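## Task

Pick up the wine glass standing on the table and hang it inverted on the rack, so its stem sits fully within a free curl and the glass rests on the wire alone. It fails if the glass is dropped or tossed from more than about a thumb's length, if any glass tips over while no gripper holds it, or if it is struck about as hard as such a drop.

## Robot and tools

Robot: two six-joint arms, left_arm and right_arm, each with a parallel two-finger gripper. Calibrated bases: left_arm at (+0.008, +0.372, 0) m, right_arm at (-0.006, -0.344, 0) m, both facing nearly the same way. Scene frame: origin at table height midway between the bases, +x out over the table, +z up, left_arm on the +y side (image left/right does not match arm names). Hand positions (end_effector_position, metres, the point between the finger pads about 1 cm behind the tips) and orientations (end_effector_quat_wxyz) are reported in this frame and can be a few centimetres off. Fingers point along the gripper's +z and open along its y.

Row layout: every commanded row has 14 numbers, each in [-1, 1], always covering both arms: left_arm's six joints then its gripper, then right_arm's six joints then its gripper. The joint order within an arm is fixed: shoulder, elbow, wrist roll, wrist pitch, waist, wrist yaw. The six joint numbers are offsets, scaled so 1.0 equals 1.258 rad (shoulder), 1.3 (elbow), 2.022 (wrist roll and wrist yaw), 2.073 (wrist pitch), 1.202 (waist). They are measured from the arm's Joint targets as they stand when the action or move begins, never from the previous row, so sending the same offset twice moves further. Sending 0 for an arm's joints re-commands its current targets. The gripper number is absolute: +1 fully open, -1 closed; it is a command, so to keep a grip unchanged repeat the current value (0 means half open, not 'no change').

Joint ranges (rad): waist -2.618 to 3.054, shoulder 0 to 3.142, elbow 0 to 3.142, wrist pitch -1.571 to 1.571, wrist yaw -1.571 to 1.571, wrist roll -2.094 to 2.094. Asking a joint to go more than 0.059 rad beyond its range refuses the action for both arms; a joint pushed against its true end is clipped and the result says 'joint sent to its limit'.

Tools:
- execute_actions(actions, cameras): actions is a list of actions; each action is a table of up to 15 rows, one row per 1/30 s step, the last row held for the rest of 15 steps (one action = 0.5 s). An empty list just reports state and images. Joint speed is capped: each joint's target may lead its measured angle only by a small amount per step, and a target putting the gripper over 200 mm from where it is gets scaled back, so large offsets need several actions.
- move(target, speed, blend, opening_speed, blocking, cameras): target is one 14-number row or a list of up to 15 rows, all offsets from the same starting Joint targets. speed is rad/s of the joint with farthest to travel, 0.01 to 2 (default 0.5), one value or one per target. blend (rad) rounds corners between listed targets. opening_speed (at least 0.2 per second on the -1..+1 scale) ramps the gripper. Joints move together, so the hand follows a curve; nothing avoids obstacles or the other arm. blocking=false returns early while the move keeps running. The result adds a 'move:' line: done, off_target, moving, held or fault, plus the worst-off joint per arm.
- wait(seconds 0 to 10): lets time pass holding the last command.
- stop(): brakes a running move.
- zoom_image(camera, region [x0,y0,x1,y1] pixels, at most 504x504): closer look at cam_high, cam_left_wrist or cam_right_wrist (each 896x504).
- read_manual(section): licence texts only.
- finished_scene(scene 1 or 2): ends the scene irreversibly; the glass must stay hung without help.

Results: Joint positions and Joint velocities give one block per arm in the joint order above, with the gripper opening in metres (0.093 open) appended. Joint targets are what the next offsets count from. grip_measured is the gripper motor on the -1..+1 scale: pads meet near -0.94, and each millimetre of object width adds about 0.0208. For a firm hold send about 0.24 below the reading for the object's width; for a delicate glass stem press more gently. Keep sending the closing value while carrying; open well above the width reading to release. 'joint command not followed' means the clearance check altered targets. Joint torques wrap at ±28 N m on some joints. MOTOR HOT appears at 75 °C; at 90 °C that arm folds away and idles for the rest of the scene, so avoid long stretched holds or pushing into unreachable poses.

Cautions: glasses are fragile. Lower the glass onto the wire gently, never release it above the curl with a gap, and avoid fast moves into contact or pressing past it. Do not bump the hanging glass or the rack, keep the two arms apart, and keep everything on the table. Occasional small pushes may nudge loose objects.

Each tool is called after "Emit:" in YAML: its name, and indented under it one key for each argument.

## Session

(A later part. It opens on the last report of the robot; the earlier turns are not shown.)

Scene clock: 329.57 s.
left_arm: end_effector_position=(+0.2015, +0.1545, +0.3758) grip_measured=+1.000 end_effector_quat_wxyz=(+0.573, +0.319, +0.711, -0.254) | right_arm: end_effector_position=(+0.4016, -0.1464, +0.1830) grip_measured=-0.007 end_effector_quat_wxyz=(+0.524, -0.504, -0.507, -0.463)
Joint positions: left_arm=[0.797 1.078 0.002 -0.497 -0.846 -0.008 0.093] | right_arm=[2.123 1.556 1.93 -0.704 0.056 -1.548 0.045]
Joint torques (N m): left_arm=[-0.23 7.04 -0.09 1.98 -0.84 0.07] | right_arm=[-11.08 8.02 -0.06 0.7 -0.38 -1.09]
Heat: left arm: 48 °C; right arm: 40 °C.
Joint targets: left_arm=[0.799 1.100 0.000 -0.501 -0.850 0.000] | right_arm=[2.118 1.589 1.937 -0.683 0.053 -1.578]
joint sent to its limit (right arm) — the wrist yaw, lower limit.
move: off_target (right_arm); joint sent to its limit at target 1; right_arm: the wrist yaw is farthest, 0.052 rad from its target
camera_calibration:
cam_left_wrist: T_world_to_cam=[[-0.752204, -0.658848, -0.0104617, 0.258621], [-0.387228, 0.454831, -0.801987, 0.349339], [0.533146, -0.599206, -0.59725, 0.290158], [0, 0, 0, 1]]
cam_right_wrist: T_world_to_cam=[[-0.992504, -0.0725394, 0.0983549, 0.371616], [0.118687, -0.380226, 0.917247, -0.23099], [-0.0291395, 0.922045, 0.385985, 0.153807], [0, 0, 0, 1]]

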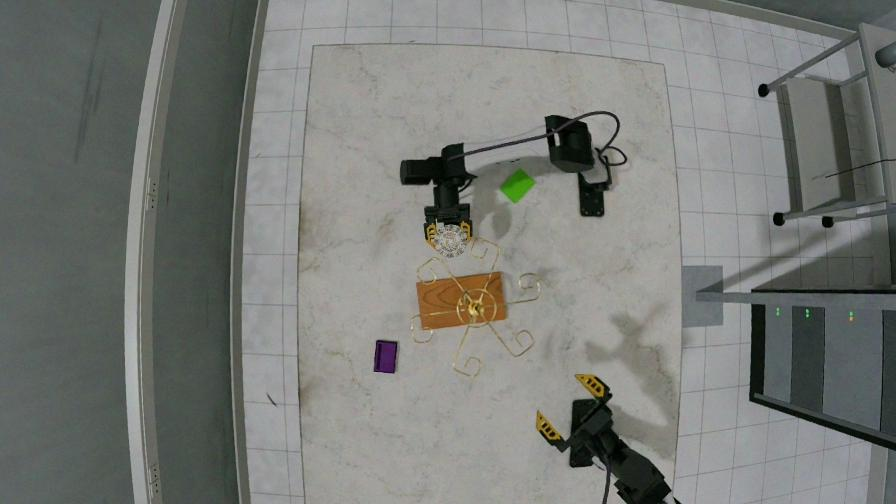

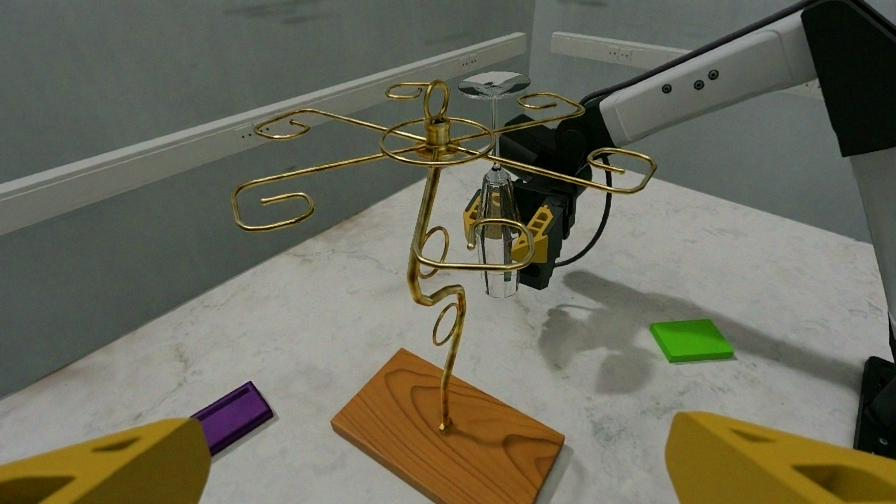

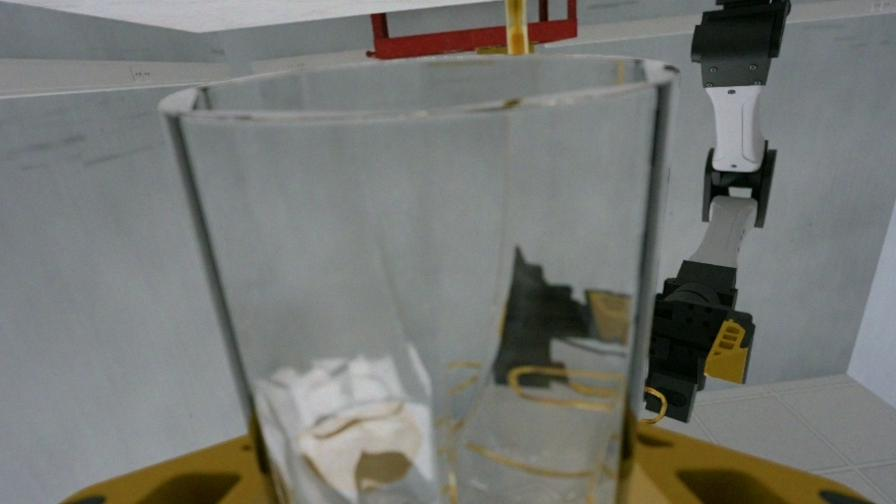

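Emit:
move:
  target: [0,0,0,0,0,0,1,-0.038,0.0077,0,0.0097,0.0562,0.01,-0.25]
  speed: 0.2

Emit:
zoom_image:
  camera: "cam_high"
  region: [440, 220, 600, 340]

Emit:
zoom_image:
  camera: "cam_left_wrist"
  region: [420, 50, 660, 220]

Scene clock: 388.47 s.
left_arm: end_effector_position=(+0.2015, +0.1545, +0.3758) grip_measured=+1.000 end_effector_quat_wxyz=(+0.573, +0.319, +0.711, -0.254) | right_arm: end_effector_position=(+0.3903, -0.1212, +0.1901) grip_measured=-0.007 end_effector_quat_wxyz=(+0.529, -0.480, -0.531, -0.456)
Joint positions: left_arm=[0.797 1.078 0.002 -0.497 -0.846 -0.008 0.093] | right_arm=[2.11 1.563 1.934 -0.684 0.118 -1.545 0.045]
Joint torques (N m): left_arm=[-0.36 7.21 -0.06 1.96 -0.66 0.11] | right_arm=[-14.3 8.5 -0.04 0.75 0.01 -0.87]
Joint targets: left_arm=[0.799 1.100 0.000 -0.501 -0.850 0.000] | right_arm=[2.070 1.599 1.937 -0.663 0.121 -1.557]
move: off_target (right_arm); right_arm: the shoulder is farthest, 0.040 rad from its target
camera_calibration:
cam_left_wrist: T_world_to_cam=[[-0.752204, -0.658848, -0.0104617, 0.258621], [-0.387228, 0.454831, -0.801987, 0.349339], [0.533146, -0.599206, -0.59725, 0.290158], [0, 0, 0, 1]]
cam_right_wrist: T_world_to_cam=[[-0.989154, -0.133042, 0.0622354, 0.359796], [0.10823, -0.373758, 0.92119, -0.222456], [-0.0992961, 0.917935, 0.384103, 0.154797], [0, 0, 0, 1]]

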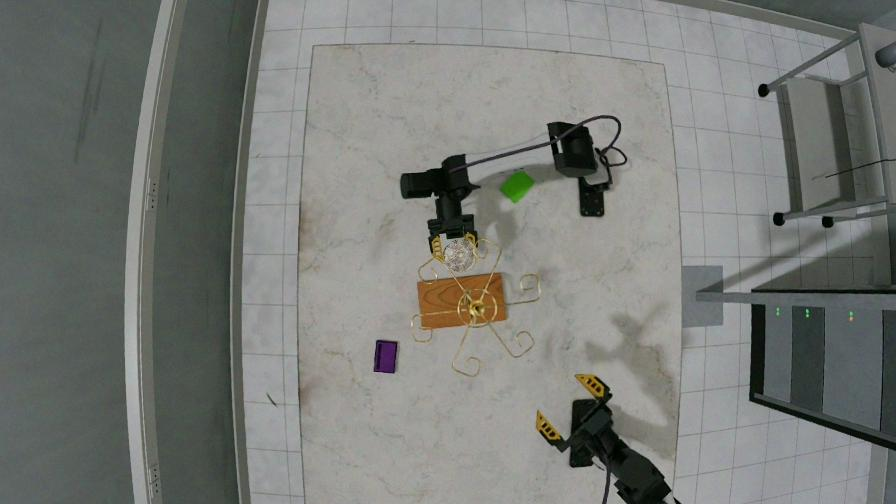

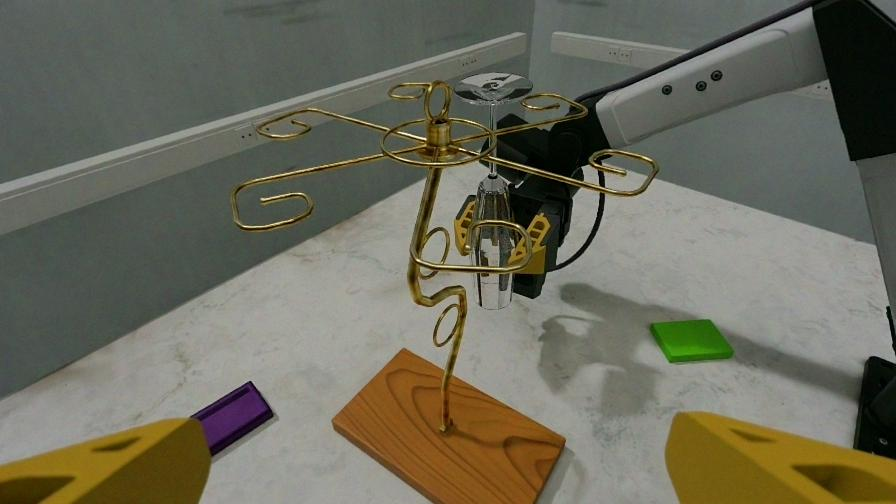

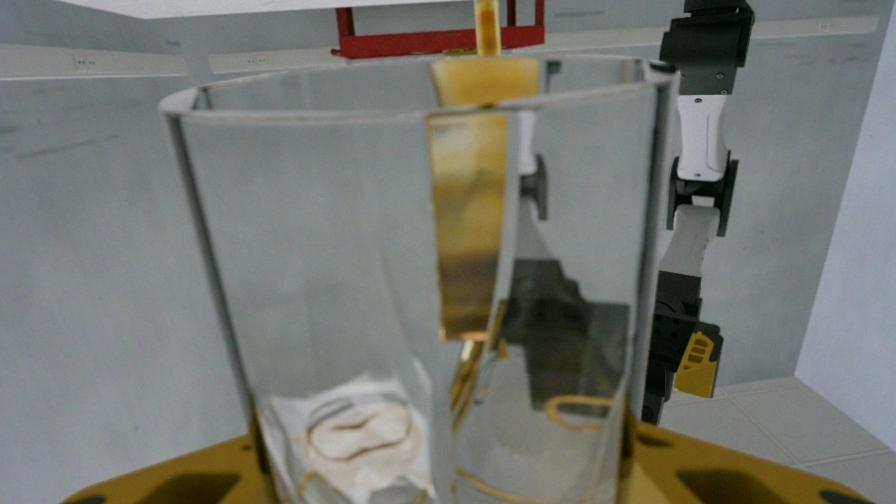

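Scaled by 3.150 from the camera's 896x504 image, which has a finer 1280x720 frame.

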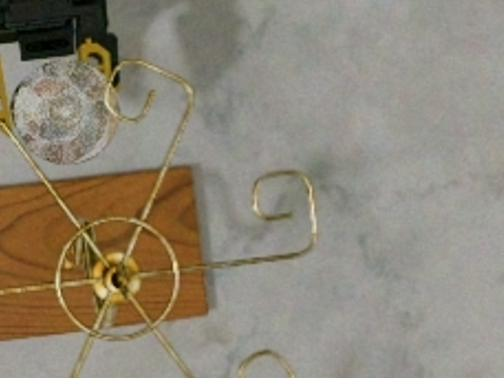

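Scaled by 2.100 from the camera's 896x504 image, which has a finer 1280x720 frame.

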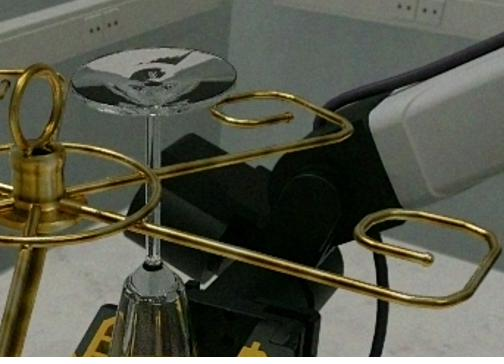

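Emit:
zoom_image:
  camera: "cam_high"
  region: [400, 200, 500, 310]

Emit:
zoom_image:
  camera: "cam_left_wrist"
  region: [400, 50, 600, 330]

Scaled by 4.582 from the camera's 896x504 image, which has a finer 1280x720 frame.

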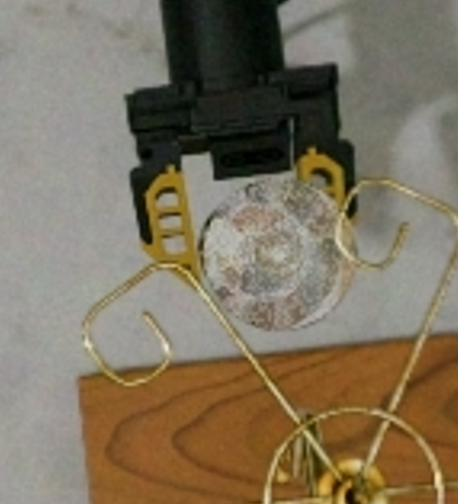

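Scaled by 1.800 from the camera's 896x504 image, which has a finer 1280x720 frame.

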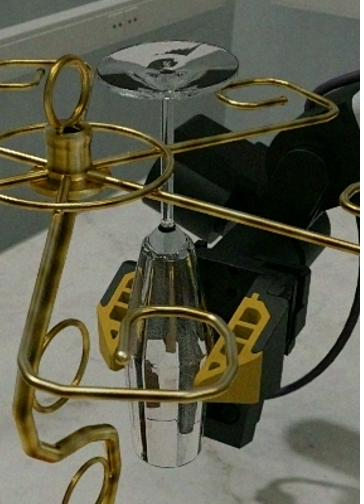

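Emit:
execute_actions:
  actions: []
  cameras: ["cam_high"]

Emit:
zoom_image:
  camera: "cam_high"
  region: [440, 220, 520, 320]

Scene clock: 408.87 s.
left_arm: end_effector_position=(+0.2015, +0.1545, +0.3758) grip_measured=+1.000 end_effector_quat_wxyz=(+0.573, +0.319, +0.711, -0.254) | right_arm: end_effector_position=(+0.3904, -0.1212, +0.1899) grip_measured=-0.007 end_effector_quat_wxyz=(+0.529, -0.480, -0.531, -0.456)
Joint names: [shoulder, elbow, wrist roll, wrist pitch, waist, wrist yaw]
Joint positions: left_arm=[0.797 1.078 0.002 -0.497 -0.846 -0.008 0.093] | right_arm=[2.11 1.563 1.934 -0.683 0.118 -1.544 0.045]
Joint velocities: within noise
Joint torques (N m): left_arm=[-0.08 6.99 -0.07 1.99 -0.84 0.05] | right_arm=[-14.34 8.29 -0.05 0.76 0.03 -0.88]
Heat: left arm: 49 °C; right arm: 43 °C.
Joint targets: left_arm=[0.799 1.100 0.000 -0.501 -0.850 0.000] | right_arm=[2.071 1.599 1.937 -0.663 0.121 -1.557]
Tool commands: left_gripper/opening=+1.0 right_gripper/opening=-0.25
Images, in order (width x height): cam_high 896x504.

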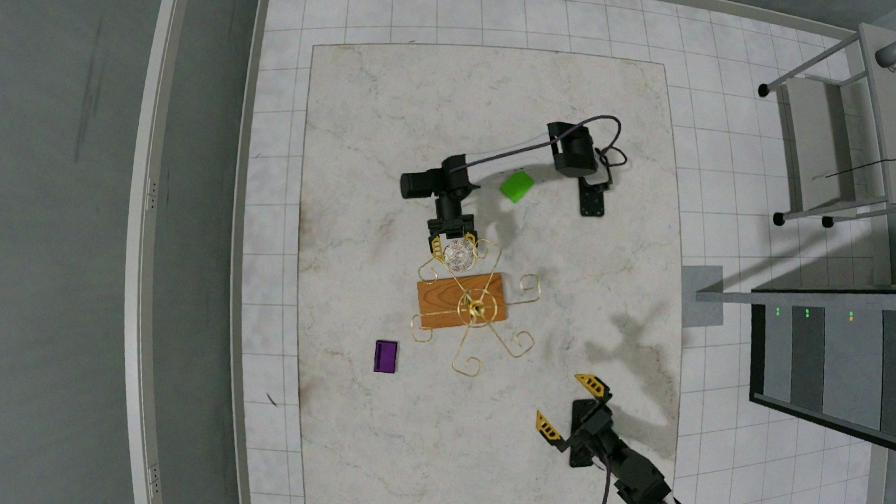

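Scaled by 5.040 from the camera's 896x504 image, which has a finer 1280x720 frame.

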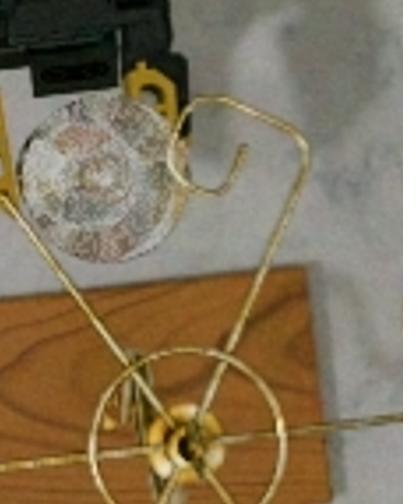

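Emit:
move:
  target: [0,0,0,0,0,0,1,-0.024,0.0446,0,-0.0593,0,0,-0.25]
  speed: 0.15

Emit:
zoom_image:
  camera: "cam_high"
  region: [440, 220, 520, 320]

Emit:
zoom_image:
  camera: "cam_left_wrist"
  region: [420, 30, 660, 200]

Scene clock: 495.47 s.
left_arm: end_effector_position=(+0.2015, +0.1545, +0.3758) grip_measured=+1.000 end_effector_quat_wxyz=(+0.573, +0.319, +0.711, -0.254) | right_arm: end_effector_position=(+0.3895, -0.1213, +0.2157) grip_measured=-0.007 end_effector_quat_wxyz=(+0.528, -0.480, -0.532, -0.456)
Joint positions: left_arm=[0.797 1.078 0.002 -0.497 -0.846 -0.008 0.093] | right_arm=[2.08 1.624 1.934 -0.773 0.118 -1.543 0.045]
Joint torques (N m): left_arm=[-0.27 7.31 -0.09 1.99 -0.85 0.03] | right_arm=[-14.24 8.34 -0.06 0.43 0.2 -0.91]
Heat: left arm: 49 °C; right arm: 50 °C.
Joint targets: left_arm=[0.799 1.100 0.000 -0.501 -0.850 0.000] | right_arm=[2.040 1.657 1.937 -0.785 0.121 -1.557]
move: off_target (right_arm); right_arm: the shoulder is farthest, 0.039 rad from its target
camera_calibration:
cam_left_wrist: T_world_to_cam=[[-0.752204, -0.658848, -0.0104617, 0.258621], [-0.387228, 0.454831, -0.801987, 0.349339], [0.533146, -0.599206, -0.59725, 0.290158], [0, 0, 0, 1]]
cam_right_wrist: T_world_to_cam=[[-0.989281, -0.132456, 0.0614738, 0.357694], [0.107167, -0.372593, 0.921786, -0.245606], [-0.0991913, 0.918493, 0.382794, 0.145283], [0, 0, 0, 1]]

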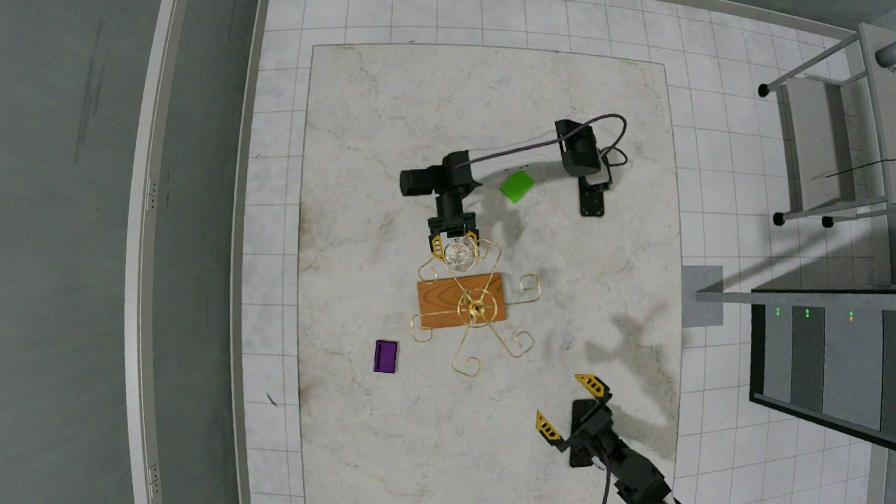

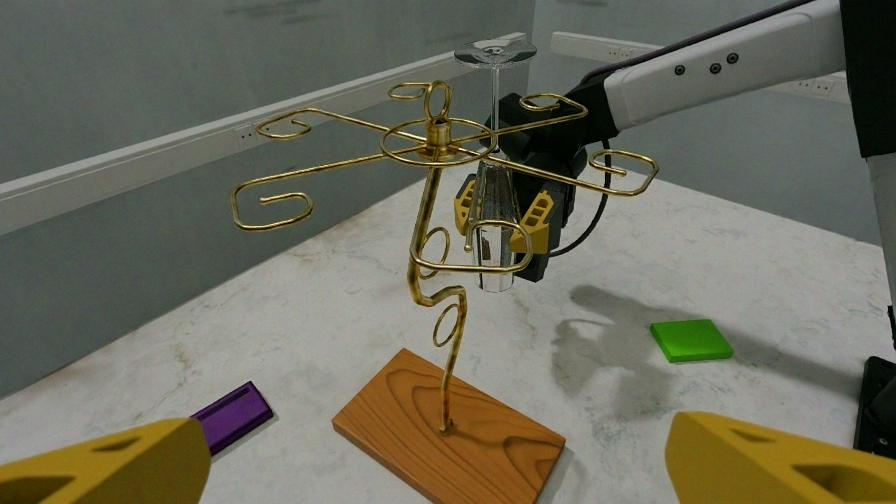

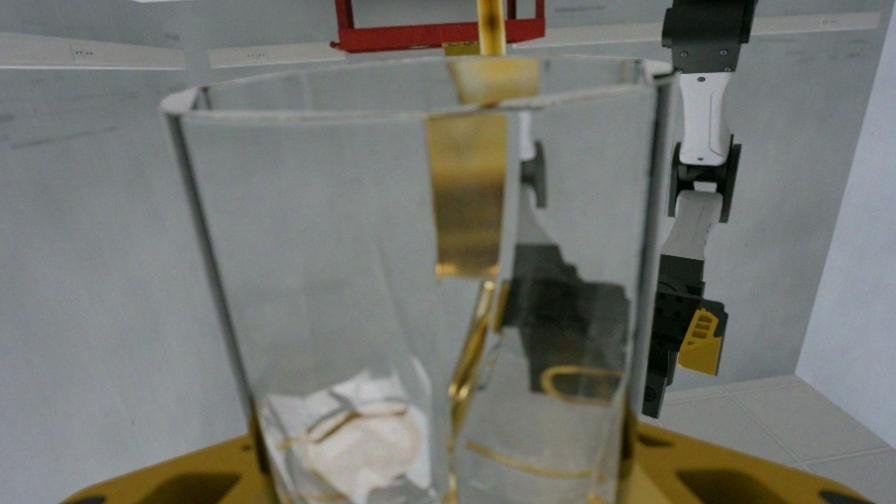

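Scaled by 5.040 from the camera's 896x504 image, which has a finer 1280x720 frame.

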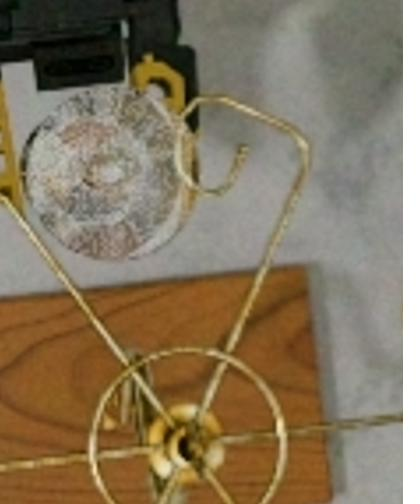

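Scaled by 2.100 from the camera's 896x504 image, which has a finer 1280x720 frame.

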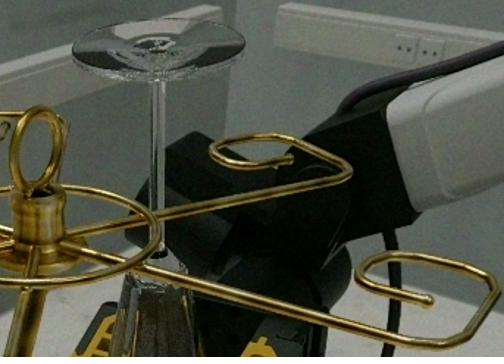

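Emit:
move:
  target: [0,0,0,0,0,0,1,-0.0497,-0.1054,0,0.0357,0.0462,0,-0.25]
  speed: 0.15

Emit:
zoom_image:
  camera: "cam_high"
  region: [440, 220, 520, 320]

Emit:
zoom_image:
  camera: "cam_left_wrist"
  region: [420, 30, 660, 200]

Scene clock: 517.10 s.
left_arm: end_effector_position=(+0.2015, +0.1545, +0.3758) grip_measured=+1.000 end_effector_quat_wxyz=(+0.573, +0.319, +0.711, -0.254) | right_arm: end_effector_position=(+0.3618, -0.1041, +0.2154) grip_measured=-0.007 end_effector_quat_wxyz=(+0.538, -0.464, -0.546, -0.444)
Joint positions: left_arm=[0.797 1.078 0.002 -0.497 -0.846 -0.008 0.093] | right_arm=[2.018 1.529 1.934 -0.733 0.17 -1.543 0.045]
Joint torques (N m): left_arm=[-0.24 7.15 -0.11 2.01 -0.91 0.08] | right_arm=[-13.79 4.81 -0.04 0.82 0.38 -0.91]
Heat: left arm: 50 °C; right arm: 55 °C.
Joint targets: left_arm=[0.799 1.100 0.000 -0.501 -0.850 0.000] | right_arm=[1.978 1.520 1.937 -0.712 0.176 -1.557]
move: off_target (right_arm); right_arm: the shoulder is farthest, 0.041 rad from its target
camera_calibration:
cam_left_wrist: T_world_to_cam=[[-0.752204, -0.658848, -0.0104617, 0.258621], [-0.387228, 0.454831, -0.801987, 0.349339], [0.533146, -0.599206, -0.59725, 0.290158], [0, 0, 0, 1]]
cam_right_wrist: T_world_to_cam=[[-0.981521, -0.18351, 0.0542377, 0.325997], [0.119667, -0.367456, 0.92231, -0.239966], [-0.149323, 0.911757, 0.382626, 0.144291], [0, 0, 0, 1]]

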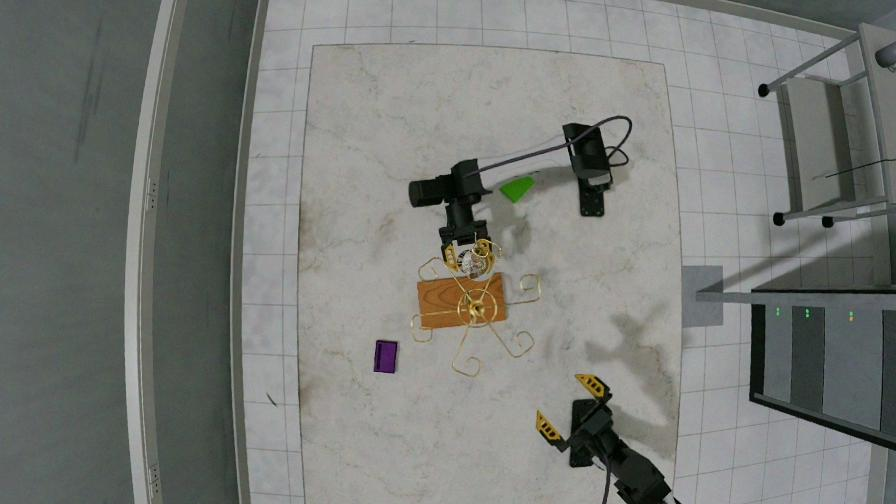

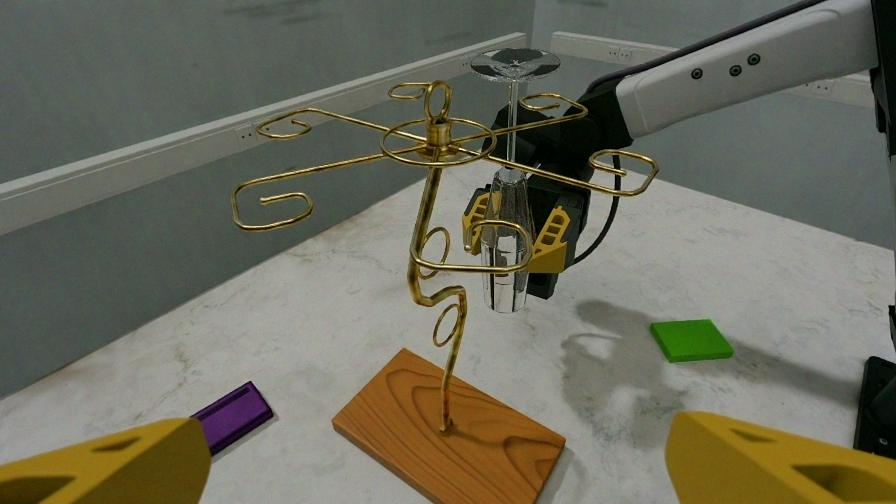

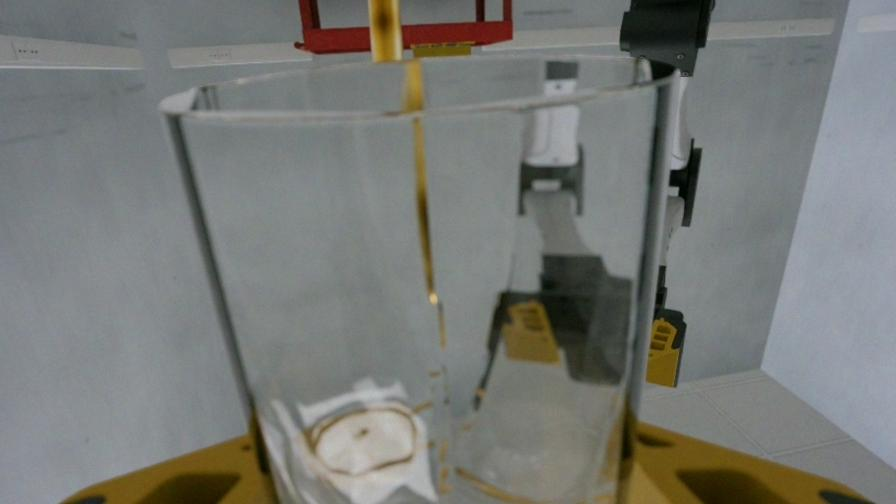

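Scaled by 5.040 from the camera's 896x504 image, which has a finer 1280x720 frame.

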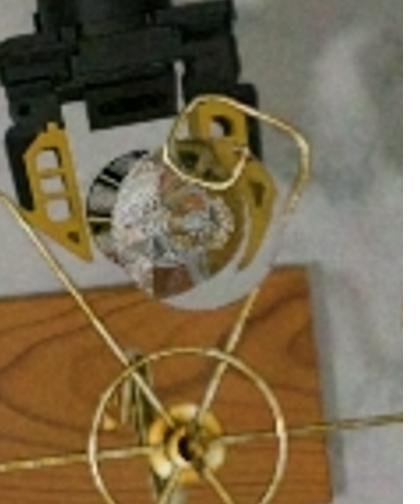

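Scaled by 2.100 from the camera's 896x504 image, which has a finer 1280x720 frame.

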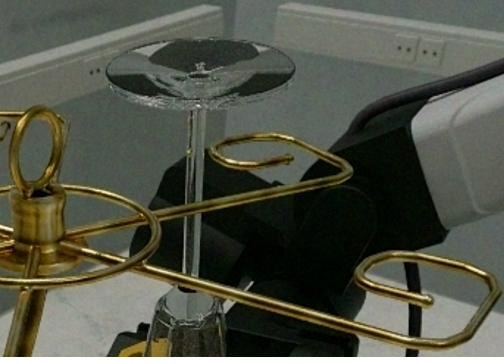

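Emit:
move:
  target: [0,0,0,0,0,0,1,-0.0782,-0.1105,0,0.0227,0,0,-0.25]
  speed: 0.12

Emit:
zoom_image:
  camera: "cam_high"
  region: [440, 220, 520, 320]

Emit:
zoom_image:
  camera: "cam_left_wrist"
  region: [460, 30, 640, 160]

Scene clock: 532.73 s.
left_arm: end_effector_position=(+0.2015, +0.1545, +0.3758) grip_measured=+1.000 end_effector_quat_wxyz=(+0.573, +0.319, +0.711, -0.254) | right_arm: end_effector_position=(+0.3351, -0.1091, +0.2158) grip_measured=-0.007 end_effector_quat_wxyz=(+0.537, -0.463, -0.547, -0.446)
Joint positions: left_arm=[0.797 1.078 0.002 -0.497 -0.846 -0.008 0.093] | right_arm=[1.916 1.385 1.934 -0.686 0.17 -1.543 0.045]
Joint torques (N m): left_arm=[-0.34 7.23 -0.11 1.96 -0.95 0.11] | right_arm=[-12.49 4.79 -0.09 0.83 0.44 -0.89]
Joint targets: left_arm=[0.799 1.100 0.000 -0.501 -0.850 0.000] | right_arm=[1.880 1.377 1.937 -0.664 0.176 -1.557]
move: off_target (right_arm); right_arm: the shoulder is farthest, 0.037 rad from its target
camera_calibration:
cam_left_wrist: T_world_to_cam=[[-0.752204, -0.658848, -0.0104617, 0.258621], [-0.387228, 0.454831, -0.801987, 0.349339], [0.533146, -0.599206, -0.59725, 0.290158], [0, 0, 0, 1]]
cam_right_wrist: T_world_to_cam=[[-0.981809, -0.183564, 0.0485232, 0.30017], [0.114479, -0.368429, 0.92258, -0.237426], [-0.151475, 0.911353, 0.382742, 0.14536], [0, 0, 0, 1]]

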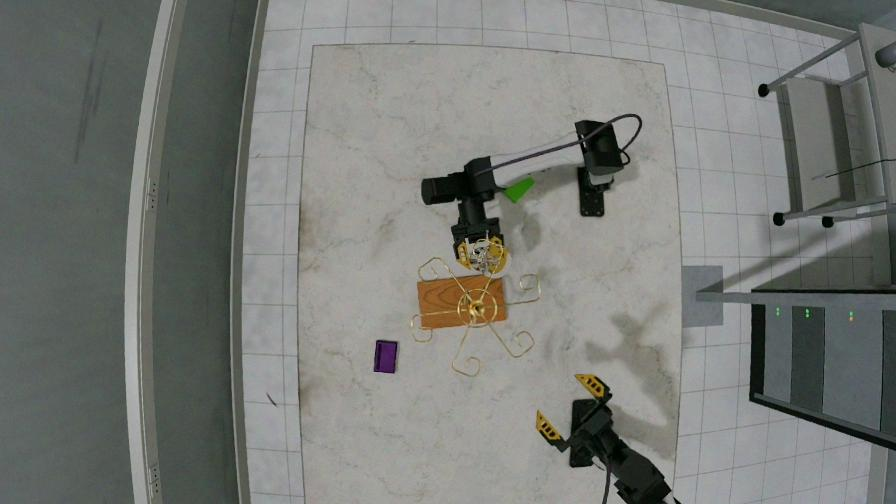

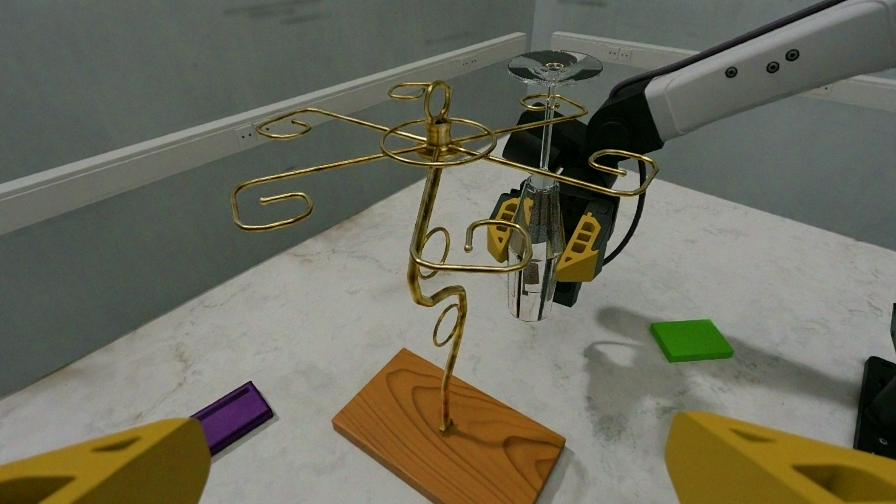

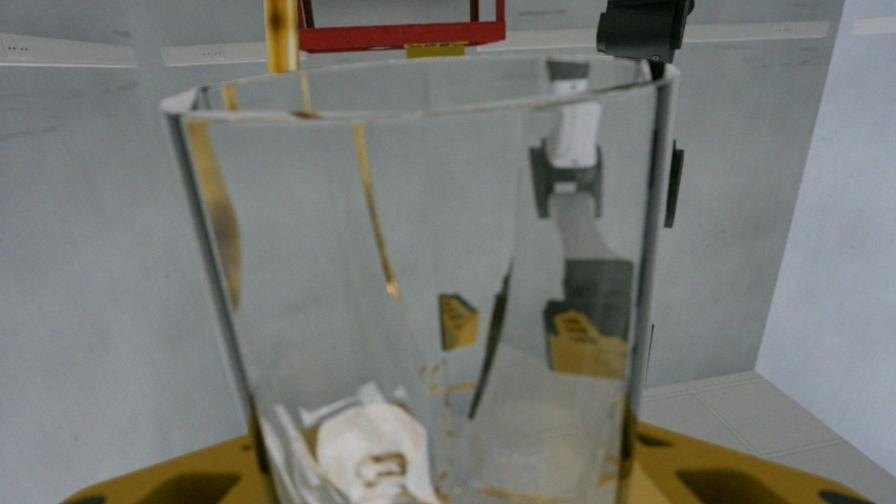

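Scaled by 5.040 from the camera's 896x504 image, which has a finer 1280x720 frame.

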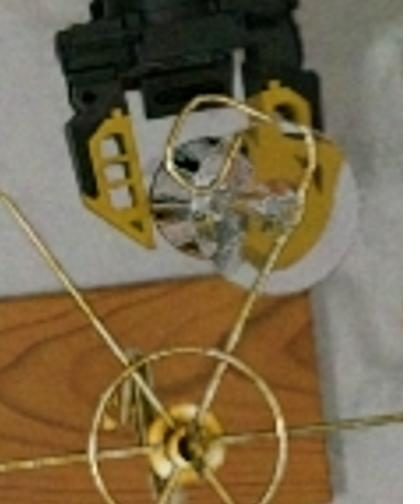

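Scaled by 2.800 from the camera's 896x504 image, which has a finer 1280x720 frame.

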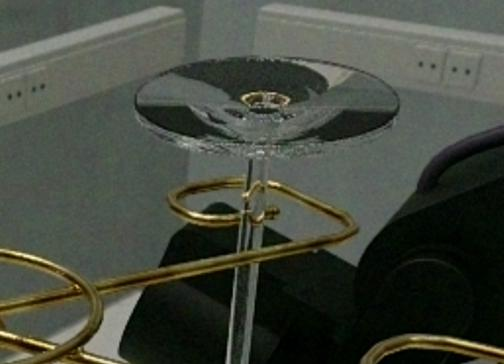

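Emit:
move:
  target: [0,0,0,0,0,0,1,-0.0241,-0.035,0,0.0058,-0.0388,0,-0.25]
  speed: 0.1

Emit:
zoom_image:
  camera: "cam_high"
  region: [440, 220, 520, 320]

Emit:
zoom_image:
  camera: "cam_left_wrist"
  region: [460, 30, 640, 160]

Scene clock: 556.40 s.
left_arm: end_effector_position=(+0.2015, +0.1545, +0.3758) grip_measured=+1.000 end_effector_quat_wxyz=(+0.573, +0.319, +0.711, -0.254) | right_arm: end_effector_position=(+0.3345, -0.1230, +0.2150) grip_measured=-0.007 end_effector_quat_wxyz=(+0.529, -0.473, -0.538, -0.455)
Joint positions: left_arm=[0.797 1.078 0.002 -0.497 -0.846 -0.008 0.093] | right_arm=[1.885 1.34 1.934 -0.674 0.134 -1.543 0.045]
Joint torques (N m): left_arm=[-0.49 7.06 -0.11 2.02 -0.85 0.05] | right_arm=[-12.21 4.94 -0.06 0.8 -0.49 -0.91]
Joint targets: left_arm=[0.799 1.100 0.000 -0.501 -0.850 0.000] | right_arm=[1.849 1.331 1.937 -0.653 0.129 -1.557]
move: done
camera_calibration:
cam_left_wrist: T_world_to_cam=[[-0.752204, -0.658848, -0.0104617, 0.258621], [-0.387228, 0.454831, -0.801987, 0.349339], [0.533146, -0.599206, -0.59725, 0.290158], [0, 0, 0, 1]]
cam_right_wrist: T_world_to_cam=[[-0.98776, -0.147476, 0.0508092, 0.303048], [0.103001, -0.372061, 0.922476, -0.238365], [-0.117139, 0.916418, 0.382697, 0.147462], [0, 0, 0, 1]]

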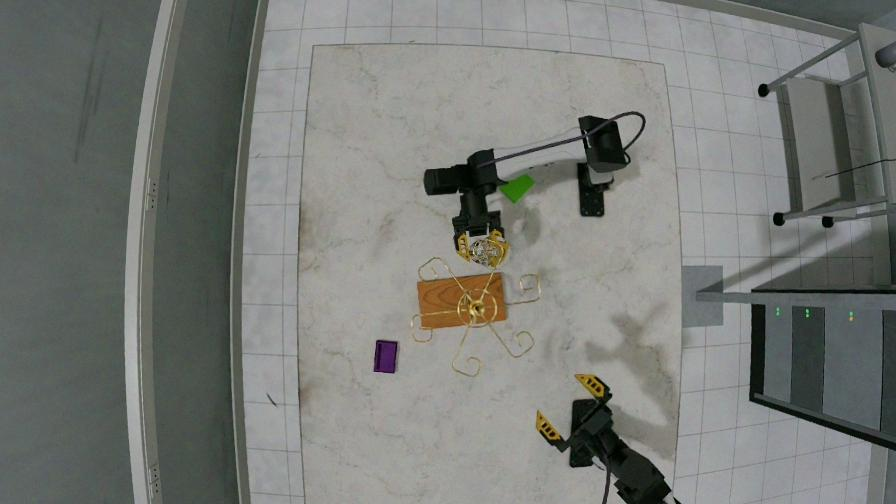

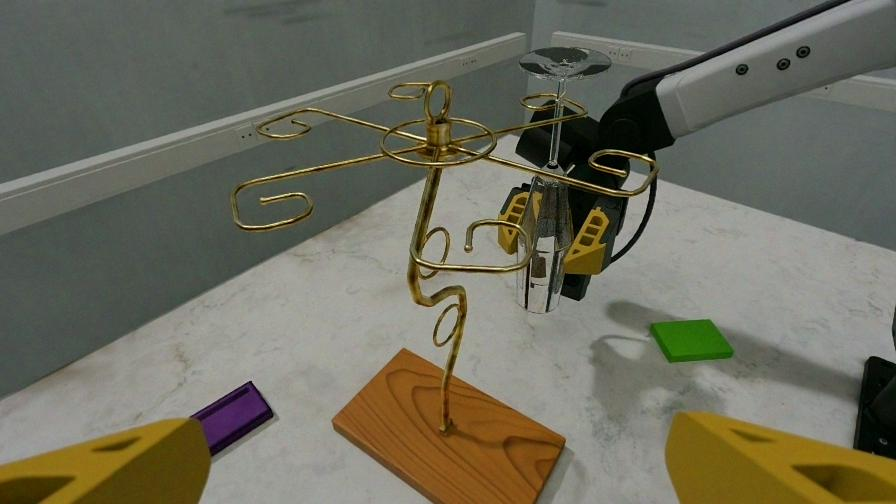

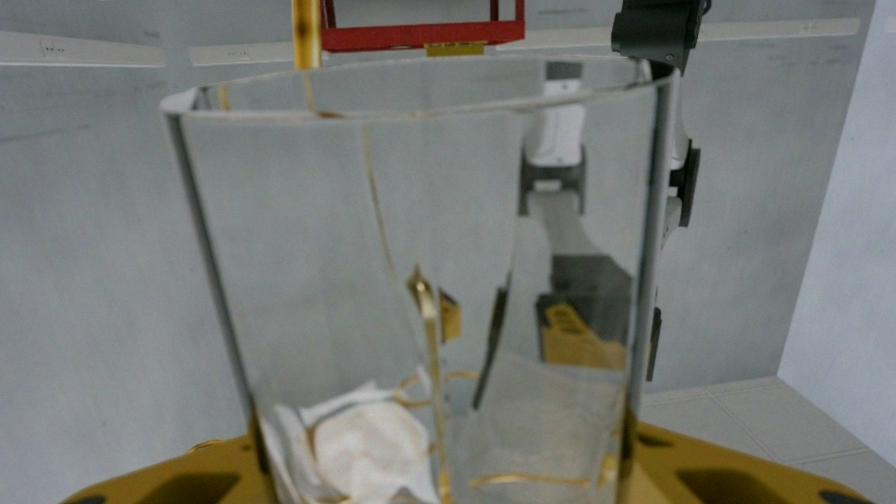

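Scaled by 5.040 from the camera's 896x504 image, which has a finer 1280x720 frame.

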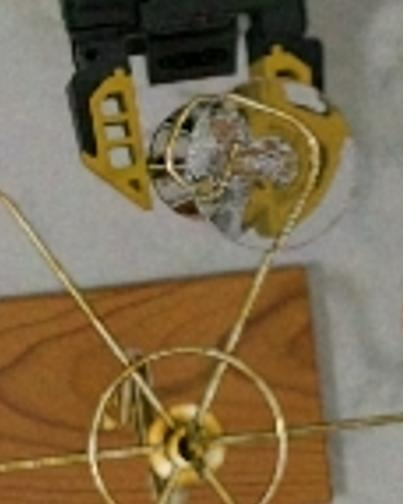

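Scaled by 2.800 from the camera's 896x504 image, which has a finer 1280x720 frame.

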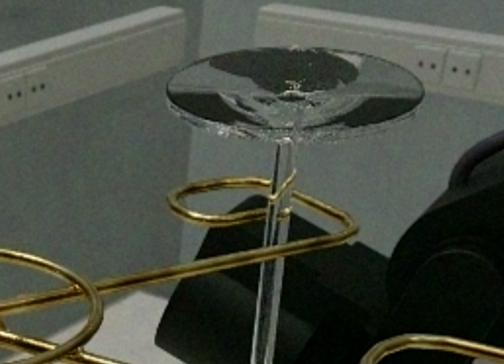

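Emit:
move:
  target: [0,0,0,0,0,0,1,-0.0294,-0.0385,0,0.0058,-0.0216,0,-0.25]
  speed: 0.1

Emit:
zoom_image:
  camera: "cam_high"
  region: [440, 220, 520, 320]

Emit:
zoom_image:
  camera: "cam_left_wrist"
  region: [500, 30, 640, 140]

Scene clock: 573.10 s.
left_arm: end_effector_position=(+0.2015, +0.1545, +0.3758) grip_measured=+1.000 end_effector_quat_wxyz=(+0.573, +0.319, +0.711, -0.254) | right_arm: end_effector_position=(+0.3293, -0.1326, +0.2151) grip_measured=-0.007 end_effector_quat_wxyz=(+0.524, -0.479, -0.532, -0.461)
Joint positions: left_arm=[0.797 1.078 0.002 -0.497 -0.846 -0.008 0.093] | right_arm=[1.847 1.29 1.934 -0.662 0.11 -1.543 0.045]
Joint torques (N m): left_arm=[-0.36 7.13 -0.12 2 -0.65 0.08] | right_arm=[-11.78 4.81 -0.07 0.79 -0.83 -0.91]
Joint targets: left_arm=[0.799 1.100 0.000 -0.501 -0.850 0.000] | right_arm=[1.812 1.281 1.937 -0.640 0.103 -1.557]
move: done
camera_calibration:
cam_left_wrist: T_world_to_cam=[[-0.752204, -0.658848, -0.0104617, 0.258621], [-0.387228, 0.454831, -0.801987, 0.349339], [0.533146, -0.599206, -0.59725, 0.290158], [0, 0, 0, 1]]
cam_right_wrist: T_world_to_cam=[[-0.991038, -0.1237, 0.0504282, 0.300793], [0.0936814, -0.374472, 0.922493, -0.238725], [-0.0952282, 0.91895, 0.382705, 0.148682], [0, 0, 0, 1]]

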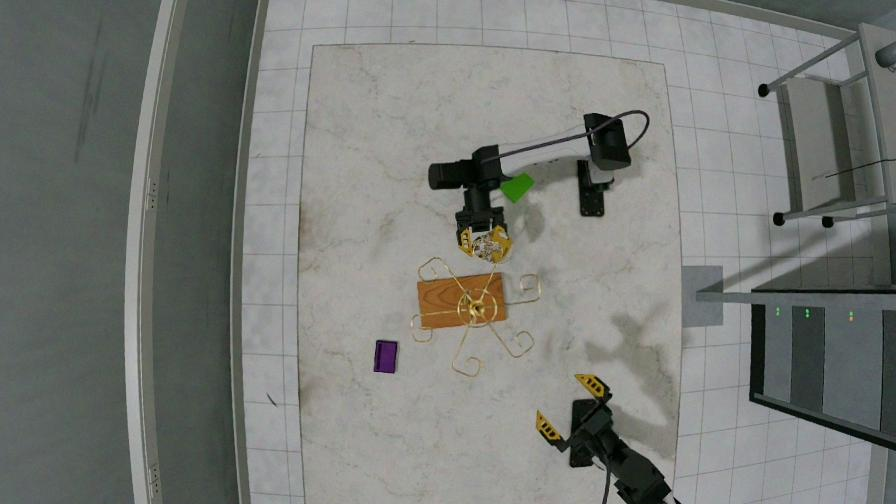

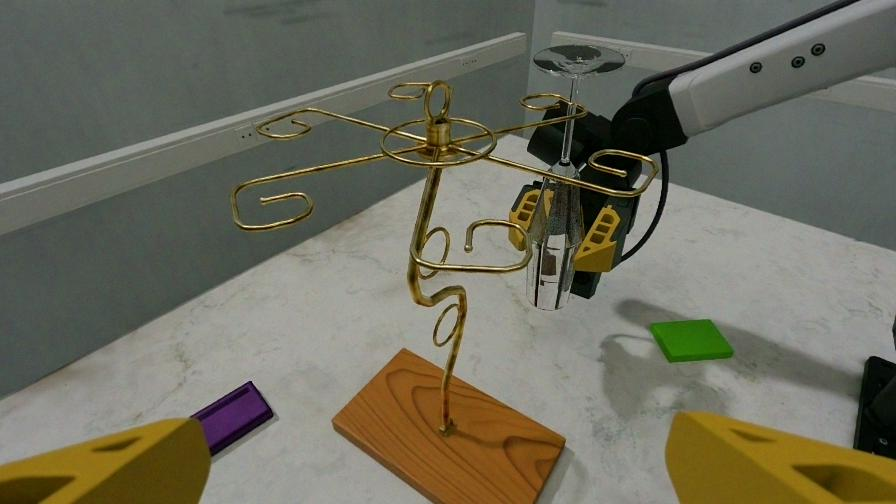

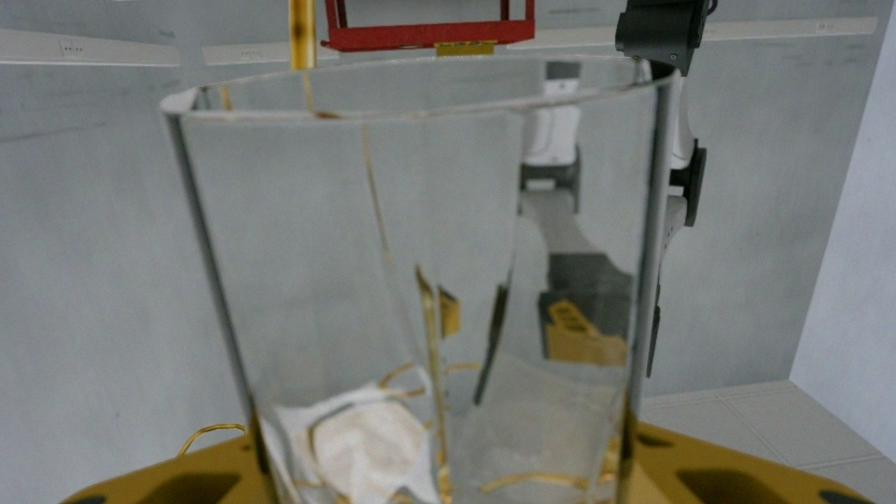

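Scaled by 5.040 from the camera's 896x504 image, which has a finer 1280x720 frame.

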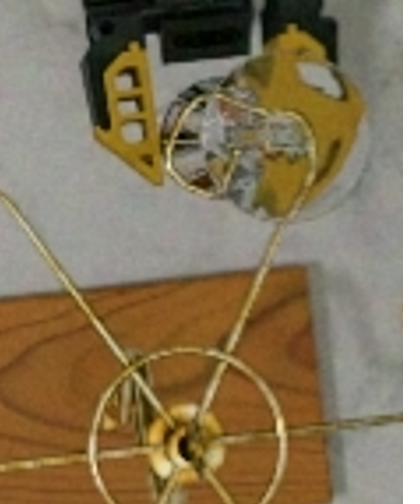

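Scaled by 3.600 from the camera's 896x504 image, which has a finer 1280x720 frame.

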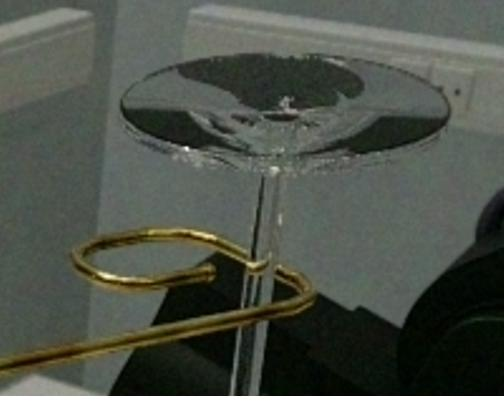

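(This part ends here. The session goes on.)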